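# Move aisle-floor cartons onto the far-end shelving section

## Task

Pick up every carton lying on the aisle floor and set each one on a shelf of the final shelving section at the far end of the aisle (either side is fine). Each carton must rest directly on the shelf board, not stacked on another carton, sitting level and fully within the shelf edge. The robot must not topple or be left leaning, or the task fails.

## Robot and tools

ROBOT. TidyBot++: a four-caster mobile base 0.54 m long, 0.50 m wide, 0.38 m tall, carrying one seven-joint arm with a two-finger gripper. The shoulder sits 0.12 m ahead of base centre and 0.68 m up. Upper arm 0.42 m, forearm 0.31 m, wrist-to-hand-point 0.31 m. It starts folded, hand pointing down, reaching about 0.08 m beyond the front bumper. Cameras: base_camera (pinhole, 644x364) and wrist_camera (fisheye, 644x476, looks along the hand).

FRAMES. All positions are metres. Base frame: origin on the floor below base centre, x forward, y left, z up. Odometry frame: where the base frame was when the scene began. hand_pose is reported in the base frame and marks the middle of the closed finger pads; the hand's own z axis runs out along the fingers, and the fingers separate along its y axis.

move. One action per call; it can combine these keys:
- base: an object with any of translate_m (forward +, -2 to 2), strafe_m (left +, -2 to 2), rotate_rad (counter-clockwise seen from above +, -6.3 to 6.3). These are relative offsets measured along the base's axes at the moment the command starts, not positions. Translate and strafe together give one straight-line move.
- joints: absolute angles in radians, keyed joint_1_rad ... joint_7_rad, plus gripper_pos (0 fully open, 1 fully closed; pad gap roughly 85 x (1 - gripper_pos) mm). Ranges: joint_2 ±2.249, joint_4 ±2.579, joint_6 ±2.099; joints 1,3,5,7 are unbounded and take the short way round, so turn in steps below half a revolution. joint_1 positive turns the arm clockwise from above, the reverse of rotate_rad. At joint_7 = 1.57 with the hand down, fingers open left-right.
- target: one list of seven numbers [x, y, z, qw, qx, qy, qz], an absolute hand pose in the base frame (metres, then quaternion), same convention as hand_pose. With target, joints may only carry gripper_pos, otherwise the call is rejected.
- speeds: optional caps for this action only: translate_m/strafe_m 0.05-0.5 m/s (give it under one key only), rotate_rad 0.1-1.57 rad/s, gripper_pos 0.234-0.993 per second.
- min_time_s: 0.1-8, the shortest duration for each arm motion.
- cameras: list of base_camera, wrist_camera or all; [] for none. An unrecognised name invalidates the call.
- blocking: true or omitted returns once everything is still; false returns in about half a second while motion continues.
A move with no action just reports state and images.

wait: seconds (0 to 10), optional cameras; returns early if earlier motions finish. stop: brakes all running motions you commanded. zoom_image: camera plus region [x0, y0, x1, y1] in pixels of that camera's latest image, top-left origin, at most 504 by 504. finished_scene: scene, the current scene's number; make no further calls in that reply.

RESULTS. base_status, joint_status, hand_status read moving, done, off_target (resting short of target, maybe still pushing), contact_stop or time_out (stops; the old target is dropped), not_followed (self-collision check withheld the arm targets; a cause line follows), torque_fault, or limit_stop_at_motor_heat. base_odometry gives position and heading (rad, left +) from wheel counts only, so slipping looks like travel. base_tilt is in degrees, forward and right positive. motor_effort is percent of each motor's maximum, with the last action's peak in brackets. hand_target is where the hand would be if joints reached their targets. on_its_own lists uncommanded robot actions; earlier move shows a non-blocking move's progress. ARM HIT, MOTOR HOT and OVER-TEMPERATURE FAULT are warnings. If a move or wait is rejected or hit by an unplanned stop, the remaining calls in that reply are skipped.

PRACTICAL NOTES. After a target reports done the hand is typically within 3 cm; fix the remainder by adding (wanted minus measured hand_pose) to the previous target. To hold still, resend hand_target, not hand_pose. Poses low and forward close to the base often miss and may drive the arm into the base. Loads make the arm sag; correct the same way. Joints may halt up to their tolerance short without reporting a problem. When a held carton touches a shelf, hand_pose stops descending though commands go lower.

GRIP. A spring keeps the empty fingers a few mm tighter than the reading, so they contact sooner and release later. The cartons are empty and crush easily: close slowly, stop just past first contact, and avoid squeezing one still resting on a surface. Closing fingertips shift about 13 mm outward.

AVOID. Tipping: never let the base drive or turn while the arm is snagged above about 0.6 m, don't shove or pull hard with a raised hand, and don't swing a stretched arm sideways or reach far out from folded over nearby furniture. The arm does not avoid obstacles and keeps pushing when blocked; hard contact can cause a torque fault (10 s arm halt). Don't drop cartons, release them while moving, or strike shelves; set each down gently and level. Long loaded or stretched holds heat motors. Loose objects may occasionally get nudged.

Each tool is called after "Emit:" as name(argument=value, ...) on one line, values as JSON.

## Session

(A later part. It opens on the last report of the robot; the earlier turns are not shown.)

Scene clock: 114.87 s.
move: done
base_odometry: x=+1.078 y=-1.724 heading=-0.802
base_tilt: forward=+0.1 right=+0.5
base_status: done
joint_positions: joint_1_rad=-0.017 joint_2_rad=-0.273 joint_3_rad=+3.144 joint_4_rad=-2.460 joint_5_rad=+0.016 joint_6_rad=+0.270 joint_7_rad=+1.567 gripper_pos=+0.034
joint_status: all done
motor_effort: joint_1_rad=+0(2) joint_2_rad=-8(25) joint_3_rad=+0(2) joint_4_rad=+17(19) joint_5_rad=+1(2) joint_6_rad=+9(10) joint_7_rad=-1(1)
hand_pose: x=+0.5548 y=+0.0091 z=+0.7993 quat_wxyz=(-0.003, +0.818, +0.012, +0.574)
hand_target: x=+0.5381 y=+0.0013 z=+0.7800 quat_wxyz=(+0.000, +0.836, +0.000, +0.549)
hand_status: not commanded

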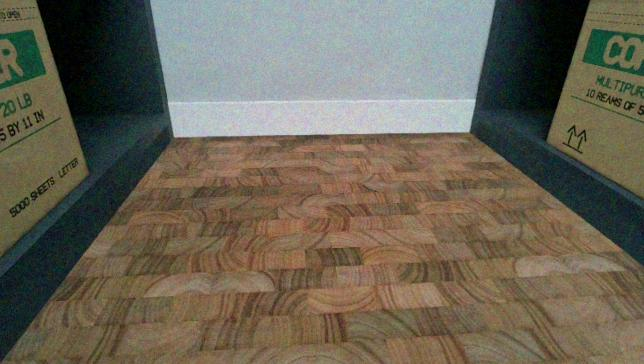

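Emit:
move(base={"translate_m":-1.06,"strafe_m":0.022}, joints={"joint_1_rad":0.0,"joint_2_rad":1.70,"joint_3_rad":3.1416,"joint_4_rad":-1.70,"joint_5_rad":0.0,"joint_6_rad":1.14,"joint_7_rad":1.5708,"gripper_pos":0.0}, min_time_s=3, cameras=["base_camera"])

Emit:
move(base={"translate_m":-0.036,"strafe_m":-0.375,"rotate_rad":0.03}, speeds={"rotate_rad":0.15}, cameras=["base_camera","wrist_camera"])

Scene clock: 120.63 s.
move: done
base_odometry: x=+0.357 y=-0.947 heading=-0.802
base_tilt: forward=+0.2 right=+0.5
base_status: done
joint_positions: joint_1_rad=-0.008 joint_2_rad=+1.657 joint_3_rad=+3.143 joint_4_rad=-1.712 joint_5_rad=+0.016 joint_6_rad=+1.043 joint_7_rad=+1.567 gripper_pos=+0.002
joint_status: all done
motor_effort: joint_1_rad=+0(5) joint_2_rad=-32(37) joint_3_rad=+0(4) joint_4_rad=+1(18) joint_5_rad=+1(3) joint_6_rad=+7(10) joint_7_rad=-1(2)
hand_pose: x=+0.6941 y=+0.0098 z=+0.1262 quat_wxyz=(-0.007, +0.918, +0.009, +0.397)
hand_target: x=+0.6961 y=+0.0013 z=+0.1257 quat_wxyz=(+0.000, +0.904, +0.000, +0.427)
hand_status: not commanded

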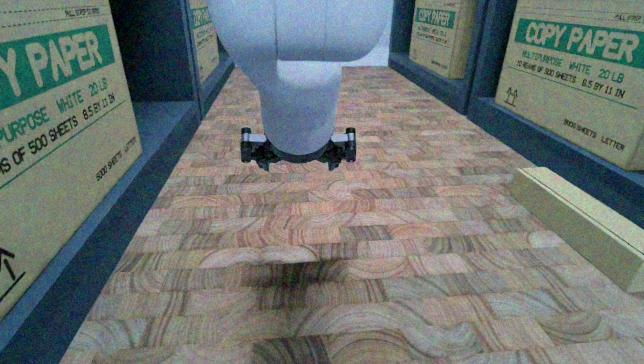

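Scene clock: 122.57 s.
move: done
base_odometry: x=+0.062 y=-1.182 heading=-0.772
base_tilt: forward=+0.2 right=+0.6
base_status: done
joint_positions: joint_1_rad=+0.006 joint_2_rad=+1.658 joint_3_rad=+3.145 joint_4_rad=-1.710 joint_5_rad=+0.016 joint_6_rad=+1.046 joint_7_rad=+1.567 gripper_pos=+0.002
joint_status: not commanded
motor_effort: joint_1_rad=+0(4) joint_2_rad=-33(33) joint_3_rad=-1(3) joint_4_rad=+1(3) joint_5_rad=+1(2) joint_6_rad=+7(8) joint_7_rad=+0(1)
hand_pose: x=+0.6954 y=+0.0006 z=+0.1266 quat_wxyz=(-0.003, +0.917, +0.003, +0.399)
hand_target: x=+0.6961 y=+0.0013 z=+0.1257 quat_wxyz=(+0.000, +0.904, +0.000, +0.427)
hand_status: not commanded

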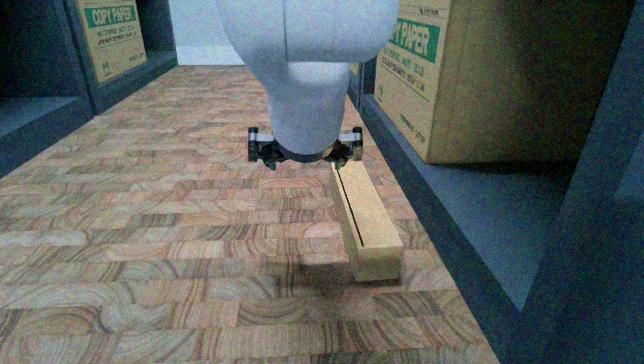

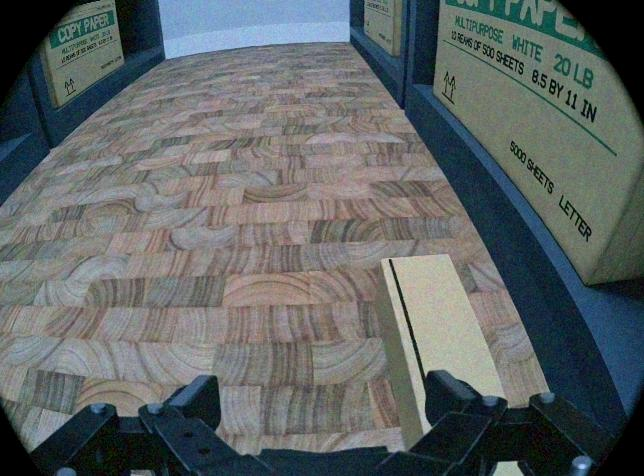

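Emit:
zoom_image(camera="wrist_camera", region=[360, 240, 540, 420])

Emit:
zoom_image(camera="base_camera", region=[310, 150, 450, 290])

Scaled by 2.800.

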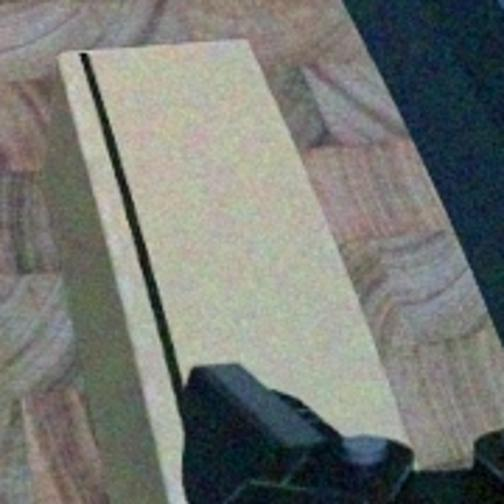

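Scaled by 3.600.

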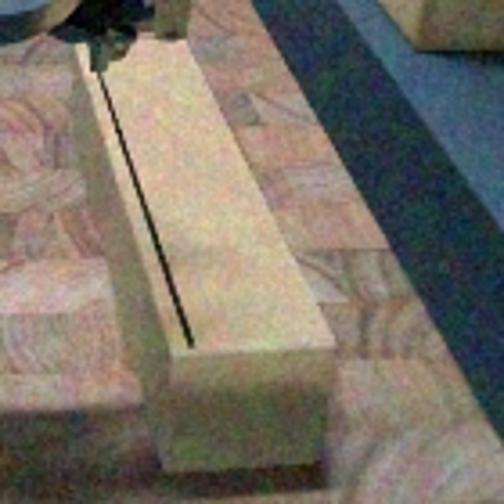

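Emit:
move(base={"translate_m":0.009,"strafe_m":-0.128,"rotate_rad":0.055}, speeds={"strafe_m":0.2,"rotate_rad":0.12}, cameras=["wrist_camera","base_camera"])

Scene clock: 127.03 s.
move: done
base_odometry: x=-0.021 y=-1.280 heading=-0.717
base_tilt: forward=+0.1 right=+0.5
base_status: done
joint_positions: joint_1_rad=+0.004 joint_2_rad=+1.658 joint_3_rad=+3.145 joint_4_rad=-1.710 joint_5_rad=+0.016 joint_6_rad=+1.047 joint_7_rad=+1.567 gripper_pos=+0.002
joint_status: not commanded
motor_effort: joint_1_rad=+0(5) joint_2_rad=-33(33) joint_3_rad=-1(3) joint_4_rad=+2(2) joint_5_rad=+1(2) joint_6_rad=+7(8) joint_7_rad=-1(1)
hand_pose: x=+0.6954 y=+0.0019 z=+0.1266 quat_wxyz=(-0.003, +0.917, +0.004, +0.399)
hand_target: x=+0.6961 y=+0.0013 z=+0.1257 quat_wxyz=(+0.000, +0.904, +0.000, +0.427)
hand_status: not commanded
pictures: base_camera, wrist_camera

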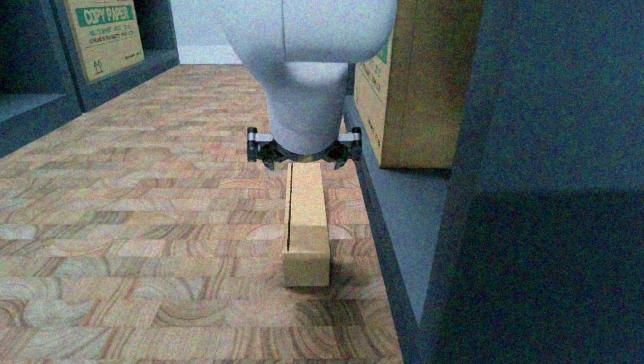

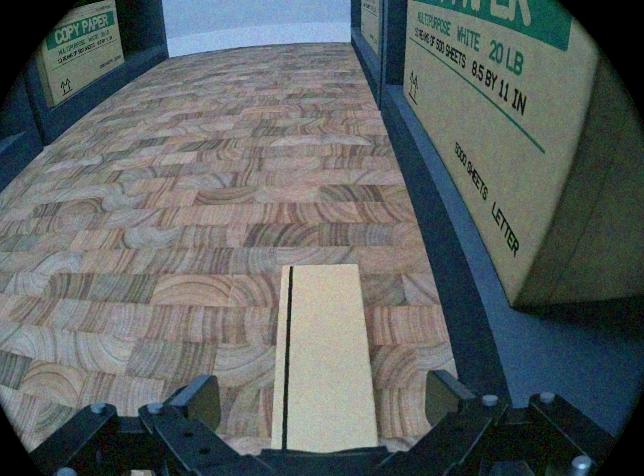

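Emit:
move(joints={"joint_2_rad":1.902,"joint_4_rad":-1.495,"joint_6_rad":1.155}, min_time_s=2.4, cameras=["wrist_camera"])

Scene clock: 130.20 s.
move: done
base_odometry: x=-0.021 y=-1.280 heading=-0.717
base_tilt: forward=+0.2 right=+0.5
base_status: not commanded
joint_positions: joint_1_rad=+0.004 joint_2_rad=+1.861 joint_3_rad=+3.145 joint_4_rad=-1.506 joint_5_rad=+0.016 joint_6_rad=+1.059 joint_7_rad=+1.567 gripper_pos=+0.002
joint_status: all done
motor_effort: joint_1_rad=+0(1) joint_2_rad=-31(33) joint_3_rad=-1(2) joint_4_rad=+2(3) joint_5_rad=+2(2) joint_6_rad=+7(8) joint_7_rad=+0(1)
hand_pose: x=+0.6825 y=+0.0021 z=+0.0459 quat_wxyz=(-0.004, +0.914, +0.004, +0.405)
hand_target: x=+0.6812 y=+0.0013 z=+0.0472 quat_wxyz=(+0.000, +0.901, +0.000, +0.435)
hand_status: not commanded

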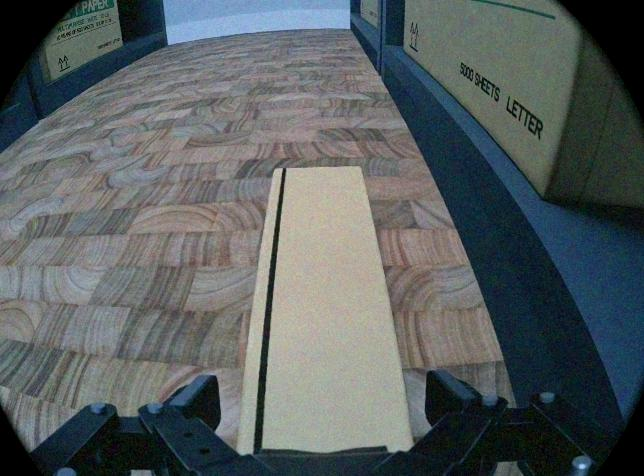

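Emit:
move(joints={"gripper_pos":0.32}, speeds={"gripper_pos":0.234})

Emit:
move(joints={"gripper_pos":0.33}, speeds={"gripper_pos":0.234})

Emit:
move(joints={"gripper_pos":0.338}, speeds={"gripper_pos":0.234})

Emit:
move(joints={"joint_2_rad":1.76}, min_time_s=1.2, cameras=["wrist_camera","base_camera"])

Scene clock: 132.70 s.
move: done
base_odometry: x=-0.021 y=-1.280 heading=-0.717
base_tilt: forward=+0.2 right=+0.5
base_status: not commanded
joint_positions: joint_1_rad=+0.004 joint_2_rad=+1.861 joint_3_rad=+3.145 joint_4_rad=-1.506 joint_5_rad=+0.016 joint_6_rad=+1.060 joint_7_rad=+1.567 gripper_pos=+0.319
joint_status: all done
motor_effort: joint_1_rad=+0(1) joint_2_rad=-31(32) joint_3_rad=-1(1) joint_4_rad=+2(3) joint_5_rad=+2(2) joint_6_rad=+7(8) joint_7_rad=-1(2)
hand_pose: x=+0.6826 y=+0.0021 z=+0.0460 quat_wxyz=(-0.004, +0.914, +0.004, +0.405)
hand_target: x=+0.6812 y=+0.0013 z=+0.0472 quat_wxyz=(+0.000, +0.901, +0.000, +0.435)
hand_status: not commanded
pictures: none

Scene clock: 133.30 s.
move: done
base_odometry: x=-0.021 y=-1.280 heading=-0.717
base_tilt: forward=+0.2 right=+0.5
base_status: not commanded
joint_positions: joint_1_rad=+0.004 joint_2_rad=+1.861 joint_3_rad=+3.145 joint_4_rad=-1.506 joint_5_rad=+0.016 joint_6_rad=+1.060 joint_7_rad=+1.567 gripper_pos=+0.330
joint_status: all done
motor_effort: joint_1_rad=+0(0) joint_2_rad=-31(32) joint_3_rad=-1(1) joint_4_rad=+2(2) joint_5_rad=+2(2) joint_6_rad=+7(8) joint_7_rad=-1(1)
hand_pose: x=+0.6826 y=+0.0021 z=+0.0460 quat_wxyz=(-0.004, +0.914, +0.004, +0.405)
hand_target: x=+0.6812 y=+0.0013 z=+0.0472 quat_wxyz=(+0.000, +0.901, +0.000, +0.435)
hand_status: not commanded
pictures: none

Scene clock: 134.17 s.
move: done
base_odometry: x=-0.021 y=-1.280 heading=-0.717
base_tilt: forward=+0.2 right=+0.6
base_status: not commanded
joint_positions: joint_1_rad=+0.004 joint_2_rad=+1.861 joint_3_rad=+3.145 joint_4_rad=-1.506 joint_5_rad=+0.016 joint_6_rad=+1.060 joint_7_rad=+1.567 gripper_pos=+0.337
joint_status: all done
motor_effort: joint_1_rad=+0(1) joint_2_rad=-31(32) joint_3_rad=-1(1) joint_4_rad=+2(2) joint_5_rad=+1(2) joint_6_rad=+7(8) joint_7_rad=-1(2)
hand_pose: x=+0.6827 y=+0.0021 z=+0.0461 quat_wxyz=(-0.004, +0.914, +0.004, +0.405)
hand_target: x=+0.6812 y=+0.0013 z=+0.0472 quat_wxyz=(+0.000, +0.901, +0.000, +0.435)
hand_status: not commanded
pictures: none

Scene clock: 135.73 s.
move: done
base_odometry: x=-0.021 y=-1.280 heading=-0.717
base_tilt: forward=+0.1 right=+0.5
base_status: not commanded
joint_positions: joint_1_rad=+0.004 joint_2_rad=+1.796 joint_3_rad=+3.145 joint_4_rad=-1.503 joint_5_rad=+0.016 joint_6_rad=+1.062 joint_7_rad=+1.567 gripper_pos=+0.337
joint_status: all done
motor_effort: joint_1_rad=+0(1) joint_2_rad=-33(34) joint_3_rad=-1(1) joint_4_rad=+3(4) joint_5_rad=+1(2) joint_6_rad=+8(9) joint_7_rad=-1(1)
hand_pose: x=+0.7246 y=+0.0019 z=+0.0850 quat_wxyz=(-0.003, +0.899, +0.004, +0.437)
hand_target: x=+0.7654 y=+0.0013 z=+0.1332 quat_wxyz=(+0.000, +0.867, +0.000, +0.498)
hand_status: not commanded
pictures: base_camera, wrist_camera

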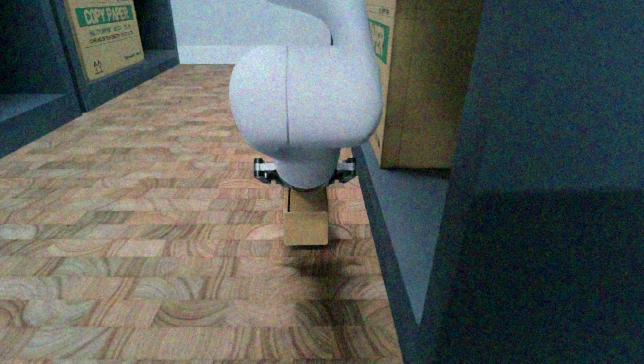

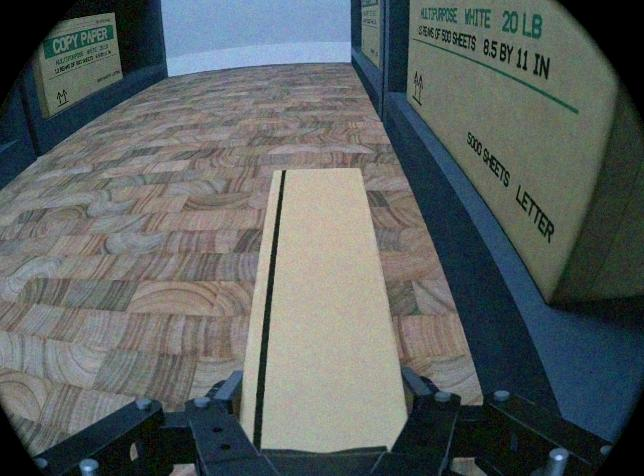

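Emit:
move(base={"translate_m":0.062,"strafe_m":0.298,"rotate_rad":-0.03}, speeds={"rotate_rad":0.15}, joints={"joint_1_rad":0.0,"joint_2_rad":-0.025,"joint_4_rad":-2.471,"joint_6_rad":0.08}, min_time_s=4, blocking=false)

Emit:
wait(seconds=1.3, cameras=["base_camera"])

Emit:
move(base={"translate_m":1.3,"strafe_m":-0.0157}, speeds={"translate_m":0.42}, cameras=["base_camera","wrist_camera"])

Scene clock: 139.00 s.
move: moving
base_odometry: x=+0.033 y=-1.240 heading=-0.746
base_tilt: forward=+0.2 right=+0.5
base_status: translate_m moving; strafe_m moving; rotate_rad moving
joint_positions: joint_1_rad=+0.009 joint_2_rad=+1.705 joint_3_rad=+3.146 joint_4_rad=-1.558 joint_5_rad=+0.016 joint_6_rad=+1.062 joint_7_rad=+1.567 gripper_pos=+0.337
joint_status: joint_1_rad moving; joint_2_rad moving; joint_4_rad moving; joint_6_rad moving
motor_effort: joint_1_rad=+2(3) joint_2_rad=-37(37) joint_3_rad=+0(3) joint_4_rad=+3(5) joint_5_rad=+1(3) joint_6_rad=+9(10) joint_7_rad=+0(1)
hand_pose: x=+0.7491 y=-0.0021 z=+0.1297 quat_wxyz=(-0.001, +0.892, +0.002, +0.453)
hand_target: x=+0.7880 y=+0.0013 z=+0.1819 quat_wxyz=(+0.000, +0.872, +0.000, +0.489)
hand_status: not commanded
pictures: none

Scene clock: 140.30 s.
earlier move: moving
base_odometry: x=+0.222 y=-1.096 heading=-0.747
base_tilt: forward=+0.2 right=+0.5
base_status: translate_m moving; strafe_m moving; rotate_rad moving
joint_positions: joint_1_rad=-0.008 joint_2_rad=+1.024 joint_3_rad=+3.137 joint_4_rad=-1.911 joint_5_rad=+0.016 joint_6_rad=+0.768 joint_7_rad=+1.567 gripper_pos=+0.337
joint_status: joint_1_rad moving; joint_2_rad moving; joint_4_rad moving; joint_6_rad moving
motor_effort: joint_1_rad=+0(4) joint_2_rad=-35(38) joint_3_rad=-1(3) joint_4_rad=+8(9) joint_5_rad=+2(3) joint_6_rad=+8(10) joint_7_rad=-1(2)
hand_pose: x=+0.8006 y=+0.0132 z=+0.4185 quat_wxyz=(-0.007, +0.883, +0.010, +0.468)
hand_target: x=+0.7895 y=+0.0013 z=+0.4300 quat_wxyz=(+0.000, +0.895, +0.000, +0.445)
hand_status: not commanded
wait: 1.30 s; no rest

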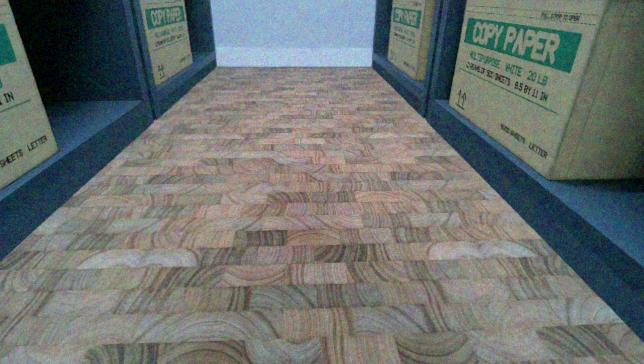

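Scene clock: 144.40 s.
earlier move: done
move: done
base_odometry: x=+1.166 y=-1.991 heading=-0.746
base_tilt: forward=+0.1 right=+0.5
base_status: done
joint_positions: joint_1_rad=-0.008 joint_2_rad=+0.001 joint_3_rad=+3.137 joint_4_rad=-2.459 joint_5_rad=+0.016 joint_6_rad=+0.154 joint_7_rad=+1.567 gripper_pos=+0.337
joint_status: all done
motor_effort: joint_1_rad=+1(1) joint_2_rad=-13(35) joint_3_rad=+0(1) joint_4_rad=+14(17) joint_5_rad=+1(2) joint_6_rad=+8(9) joint_7_rad=-1(2)
hand_pose: x=+0.5480 y=+0.0076 z=+0.6495 quat_wxyz=(-0.001, +0.914, +0.012, +0.406)
hand_target: x=+0.5279 y=+0.0013 z=+0.6388 quat_wxyz=(+0.000, +0.926, +0.000, +0.378)
hand_status: not commanded

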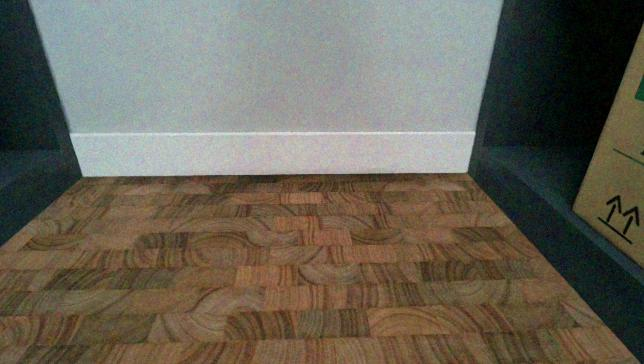

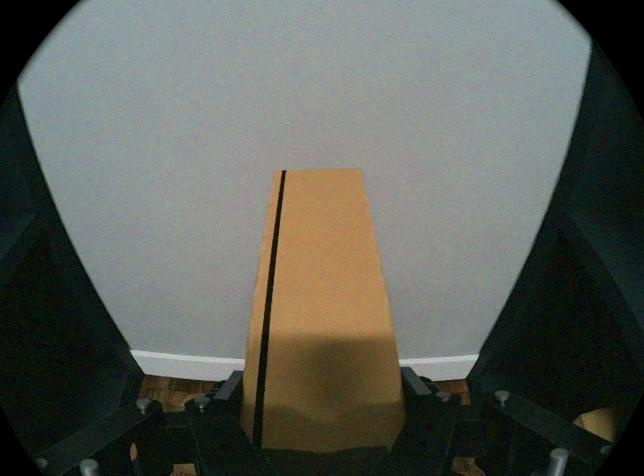

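Emit:
move(base={"translate_m":0.035,"strafe_m":0.05,"rotate_rad":-0.035}, speeds={"translate_m":0.2,"rotate_rad":0.15}, joints={"joint_1_rad":1.571}, min_time_s=3.0, cameras=["wrist_camera","base_camera"])

Scene clock: 148.63 s.
move: done
base_odometry: x=+1.225 y=-1.978 heading=-0.782
base_tilt: forward=+0.1 right=+0.6
base_status: done
joint_positions: joint_1_rad=+1.554 joint_2_rad=+0.000 joint_3_rad=+3.137 joint_4_rad=-2.460 joint_5_rad=+0.016 joint_6_rad=+0.153 joint_7_rad=+1.567 gripper_pos=+0.337
joint_status: all done
motor_effort: joint_1_rad=+0(2) joint_2_rad=-13(15) joint_3_rad=+0(1) joint_4_rad=+15(15) joint_5_rad=+0(2) joint_6_rad=+8(8) joint_7_rad=-1(2)
hand_pose: x=+0.1300 y=-0.4284 z=+0.6494 quat_wxyz=(+0.285, +0.657, -0.635, +0.289)
hand_target: x=+0.1203 y=-0.4089 z=+0.6388 quat_wxyz=(+0.267, +0.655, -0.655, +0.267)
hand_status: not commanded
pictures: base_camera, wrist_camera

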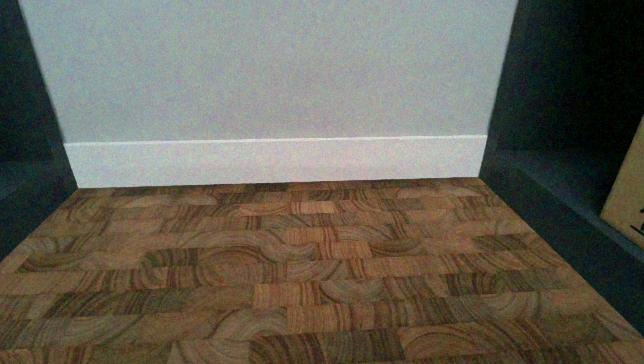

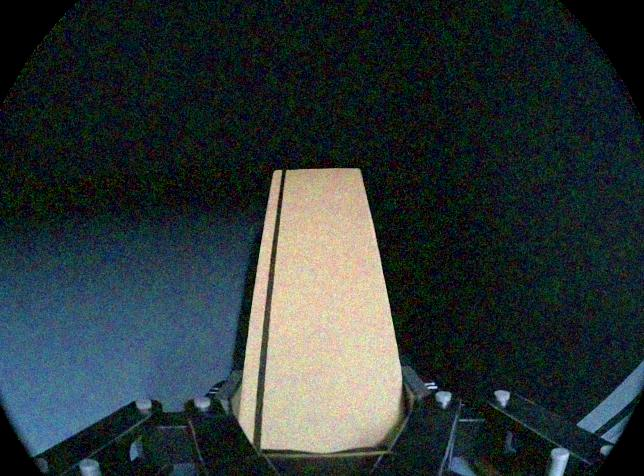

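Emit:
move(joints={"joint_2_rad":0.50,"joint_4_rad":-2.035,"joint_6_rad":0.29}, min_time_s=2.4, cameras=["wrist_camera"])

Emit:
move(joints={"joint_2_rad":0.522,"joint_6_rad":0.33}, min_time_s=0.8)

Emit:
move(joints={"joint_2_rad":0.538,"joint_6_rad":0.346}, min_time_s=0.8)

Emit:
move(joints={"joint_2_rad":0.552,"joint_6_rad":0.36}, min_time_s=0.8, cameras=["wrist_camera"])

Scene clock: 152.83 s.
move: done
base_odometry: x=+1.225 y=-1.978 heading=-0.782
base_tilt: forward=+0.2 right=+0.6
base_status: not commanded
joint_positions: joint_1_rad=+1.554 joint_2_rad=+0.469 joint_3_rad=+3.137 joint_4_rad=-2.050 joint_5_rad=+0.016 joint_6_rad=+0.193 joint_7_rad=+1.567 gripper_pos=+0.337
joint_status: all done
motor_effort: joint_1_rad=+0(0) joint_2_rad=-27(29) joint_3_rad=+0(1) joint_4_rad=+14(16) joint_5_rad=+1(2) joint_6_rad=+7(8) joint_7_rad=-1(2)
hand_pose: x=+0.1337 y=-0.5999 z=+0.5882 quat_wxyz=(+0.277, +0.660, -0.638, +0.283)
hand_target: x=+0.1202 y=-0.6241 z=+0.5984 quat_wxyz=(+0.307, +0.637, -0.637, +0.306)
hand_status: not commanded

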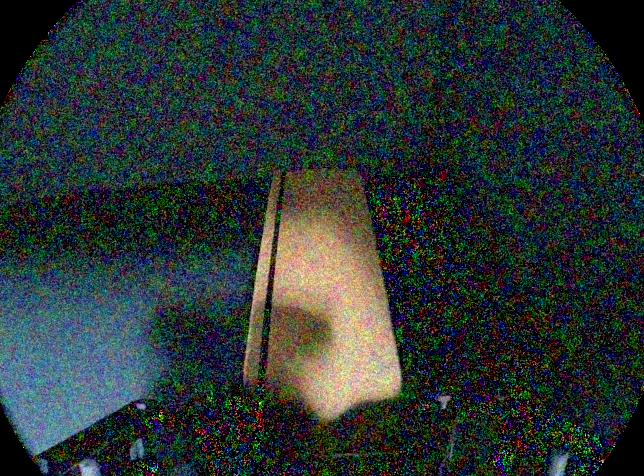

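Scene clock: 153.90 s.
move: done
base_odometry: x=+1.225 y=-1.978 heading=-0.782
base_tilt: forward=+0.2 right=+0.5
base_status: not commanded
joint_positions: joint_1_rad=+1.554 joint_2_rad=+0.485 joint_3_rad=+3.137 joint_4_rad=-2.050 joint_5_rad=+0.016 joint_6_rad=+0.230 joint_7_rad=+1.567 gripper_pos=+0.337
joint_status: all done
motor_effort: joint_1_rad=+0(0) joint_2_rad=-27(28) joint_3_rad=+0(1) joint_4_rad=+13(14) joint_5_rad=+1(2) joint_6_rad=+8(8) joint_7_rad=-1(1)
hand_pose: x=+0.1340 y=-0.6064 z=+0.5875 quat_wxyz=(+0.284, +0.657, -0.635, +0.290)
hand_target: x=+0.1202 y=-0.6299 z=+0.5944 quat_wxyz=(+0.312, +0.634, -0.635, +0.312)
hand_status: not commanded
pictures: none

Scene clock: 155.00 s.
move: done
base_odometry: x=+1.225 y=-1.978 heading=-0.782
base_tilt: forward=+0.1 right=+0.6
base_status: not commanded
joint_positions: joint_1_rad=+1.554 joint_2_rad=+0.500 joint_3_rad=+3.137 joint_4_rad=-2.050 joint_5_rad=+0.016 joint_6_rad=+0.246 joint_7_rad=+1.567 gripper_pos=+0.337
joint_status: all done
motor_effort: joint_1_rad=+0(0) joint_2_rad=-28(29) joint_3_rad=-1(1) joint_4_rad=+13(14) joint_5_rad=+1(2) joint_6_rad=+8(8) joint_7_rad=-1(1)
hand_pose: x=+0.1341 y=-0.6083 z=+0.5819 quat_wxyz=(+0.285, +0.657, -0.635, +0.291)
hand_target: x=+0.1202 y=-0.6315 z=+0.5883 quat_wxyz=(+0.312, +0.634, -0.635, +0.312)
hand_status: not commanded
pictures: none

Scene clock: 156.10 s.
move: done
base_odometry: x=+1.225 y=-1.978 heading=-0.782
base_tilt: forward=+0.2 right=+0.6
base_status: not commanded
joint_positions: joint_1_rad=+1.554 joint_2_rad=+0.508 joint_3_rad=+3.137 joint_4_rad=-2.050 joint_5_rad=+0.016 joint_6_rad=+0.263 joint_7_rad=+1.567 gripper_pos=+0.337
joint_status: all done
motor_effort: joint_1_rad=+0(1) joint_2_rad=-27(28) joint_3_rad=-1(1) joint_4_rad=+12(14) joint_5_rad=+2(2) joint_6_rad=+8(9) joint_7_rad=+0(2)
hand_pose: x=+0.1342 y=-0.6109 z=+0.5808 quat_wxyz=(+0.287, +0.655, -0.634, +0.294)
hand_target: x=+0.1202 y=-0.6328 z=+0.5829 quat_wxyz=(+0.312, +0.634, -0.635, +0.312)
hand_status: not commanded

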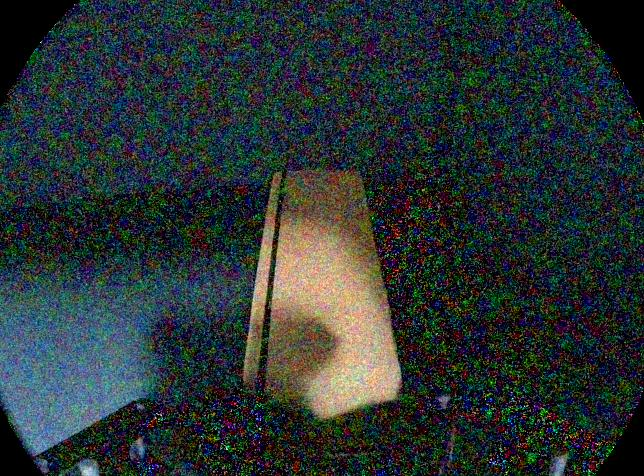

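Emit:
move(joints={"joint_2_rad":0.564,"joint_6_rad":0.364}, min_time_s=0.8)

Emit:
move(joints={"joint_2_rad":0.55,"gripper_pos":0.03}, speeds={"gripper_pos":0.3})

Emit:
move(joints={"joint_2_rad":0.32}, min_time_s=1.4, cameras=["wrist_camera"])

Scene clock: 157.67 s.
move: done
base_odometry: x=+1.225 y=-1.978 heading=-0.782
base_tilt: forward=+0.1 right=+0.5
base_status: not commanded
joint_positions: joint_1_rad=+1.554 joint_2_rad=+0.513 joint_3_rad=+3.137 joint_4_rad=-2.048 joint_5_rad=+0.016 joint_6_rad=+0.271 joint_7_rad=+1.567 gripper_pos=+0.337
joint_status: all done
motor_effort: joint_1_rad=+0(1) joint_2_rad=-26(28) joint_3_rad=+0(1) joint_4_rad=+13(14) joint_5_rad=+0(2) joint_6_rad=+7(8) joint_7_rad=+0(2)
hand_pose: x=+0.1343 y=-0.6130 z=+0.5805 quat_wxyz=(+0.289, +0.655, -0.633, +0.295)
hand_target: x=+0.1202 y=-0.6324 z=+0.5763 quat_wxyz=(+0.310, +0.636, -0.636, +0.310)
hand_status: not commanded
pictures: none

Scene clock: 159.30 s.
move: done
base_odometry: x=+1.225 y=-1.978 heading=-0.782
base_tilt: forward=+0.1 right=+0.6
base_status: not commanded
joint_positions: joint_1_rad=+1.554 joint_2_rad=+0.514 joint_3_rad=+3.137 joint_4_rad=-2.048 joint_5_rad=+0.016 joint_6_rad=+0.271 joint_7_rad=+1.567 gripper_pos=+0.034
joint_status: all done
motor_effort: joint_1_rad=+0(1) joint_2_rad=-28(28) joint_3_rad=-1(1) joint_4_rad=+13(14) joint_5_rad=+1(2) joint_6_rad=+7(8) joint_7_rad=+0(1)
hand_pose: x=+0.1343 y=-0.6130 z=+0.5800 quat_wxyz=(+0.289, +0.655, -0.633, +0.295)
hand_target: x=+0.1202 y=-0.6338 z=+0.5851 quat_wxyz=(+0.314, +0.633, -0.634, +0.314)
hand_status: not commanded
pictures: none

Scene clock: 161.03 s.
move: done
base_odometry: x=+1.225 y=-1.978 heading=-0.782
base_tilt: forward=+0.1 right=+0.5
base_status: not commanded
joint_positions: joint_1_rad=+1.554 joint_2_rad=+0.351 joint_3_rad=+3.137 joint_4_rad=-2.047 joint_5_rad=+0.016 joint_6_rad=+0.271 joint_7_rad=+1.567 gripper_pos=+0.034
joint_status: all done
motor_effort: joint_1_rad=+0(1) joint_2_rad=-25(29) joint_3_rad=+0(1) joint_4_rad=+15(16) joint_5_rad=+2(2) joint_6_rad=+8(8) joint_7_rad=-1(1)
hand_pose: x=+0.1345 y=-0.6216 z=+0.6814 quat_wxyz=(+0.340, +0.628, -0.607, +0.347)
hand_target: x=+0.1202 y=-0.6391 z=+0.7322 quat_wxyz=(+0.385, +0.593, -0.593, +0.385)
hand_status: not commanded

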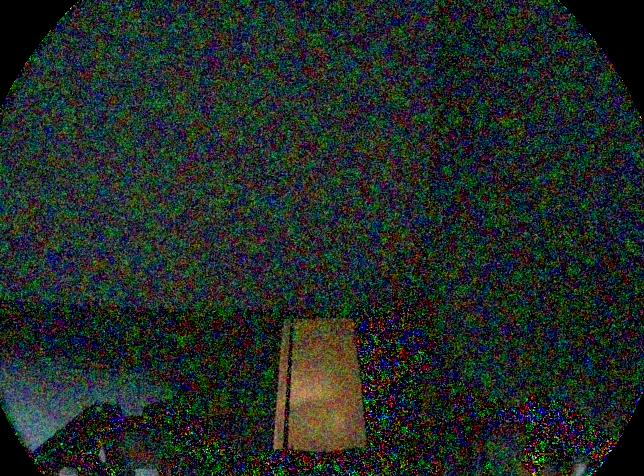

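Emit:
move(joints={"joint_2_rad":-0.3,"joint_4_rad":-2.48,"joint_6_rad":0.2}, min_time_s=1.8, cameras=["wrist_camera"])

Scene clock: 163.77 s.
move: done
base_odometry: x=+1.225 y=-1.978 heading=-0.782
base_tilt: forward=+0.2 right=+0.5
base_status: not commanded
joint_positions: joint_1_rad=+1.554 joint_2_rad=-0.279 joint_3_rad=+3.137 joint_4_rad=-2.462 joint_5_rad=+0.016 joint_6_rad=+0.271 joint_7_rad=+1.567 gripper_pos=+0.034
joint_status: all done
motor_effort: joint_1_rad=+0(1) joint_2_rad=-7(27) joint_3_rad=+0(1) joint_4_rad=+17(19) joint_5_rad=+0(2) joint_6_rad=+9(10) joint_7_rad=-1(1)
hand_pose: x=+0.1308 y=-0.4345 z=+0.8018 quat_wxyz=(+0.405, +0.588, -0.567, +0.411)
hand_target: x=+0.1203 y=-0.4191 z=+0.7800 quat_wxyz=(+0.388, +0.591, -0.591, +0.388)
hand_status: not commanded

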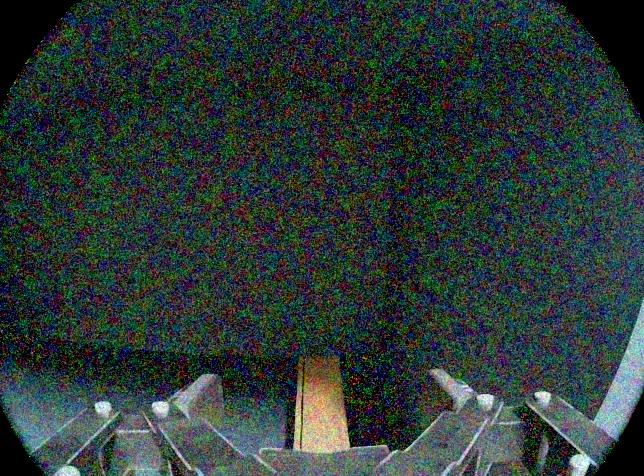

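Emit:
finished_scene(scene=2)

The scene is finished: the task was done.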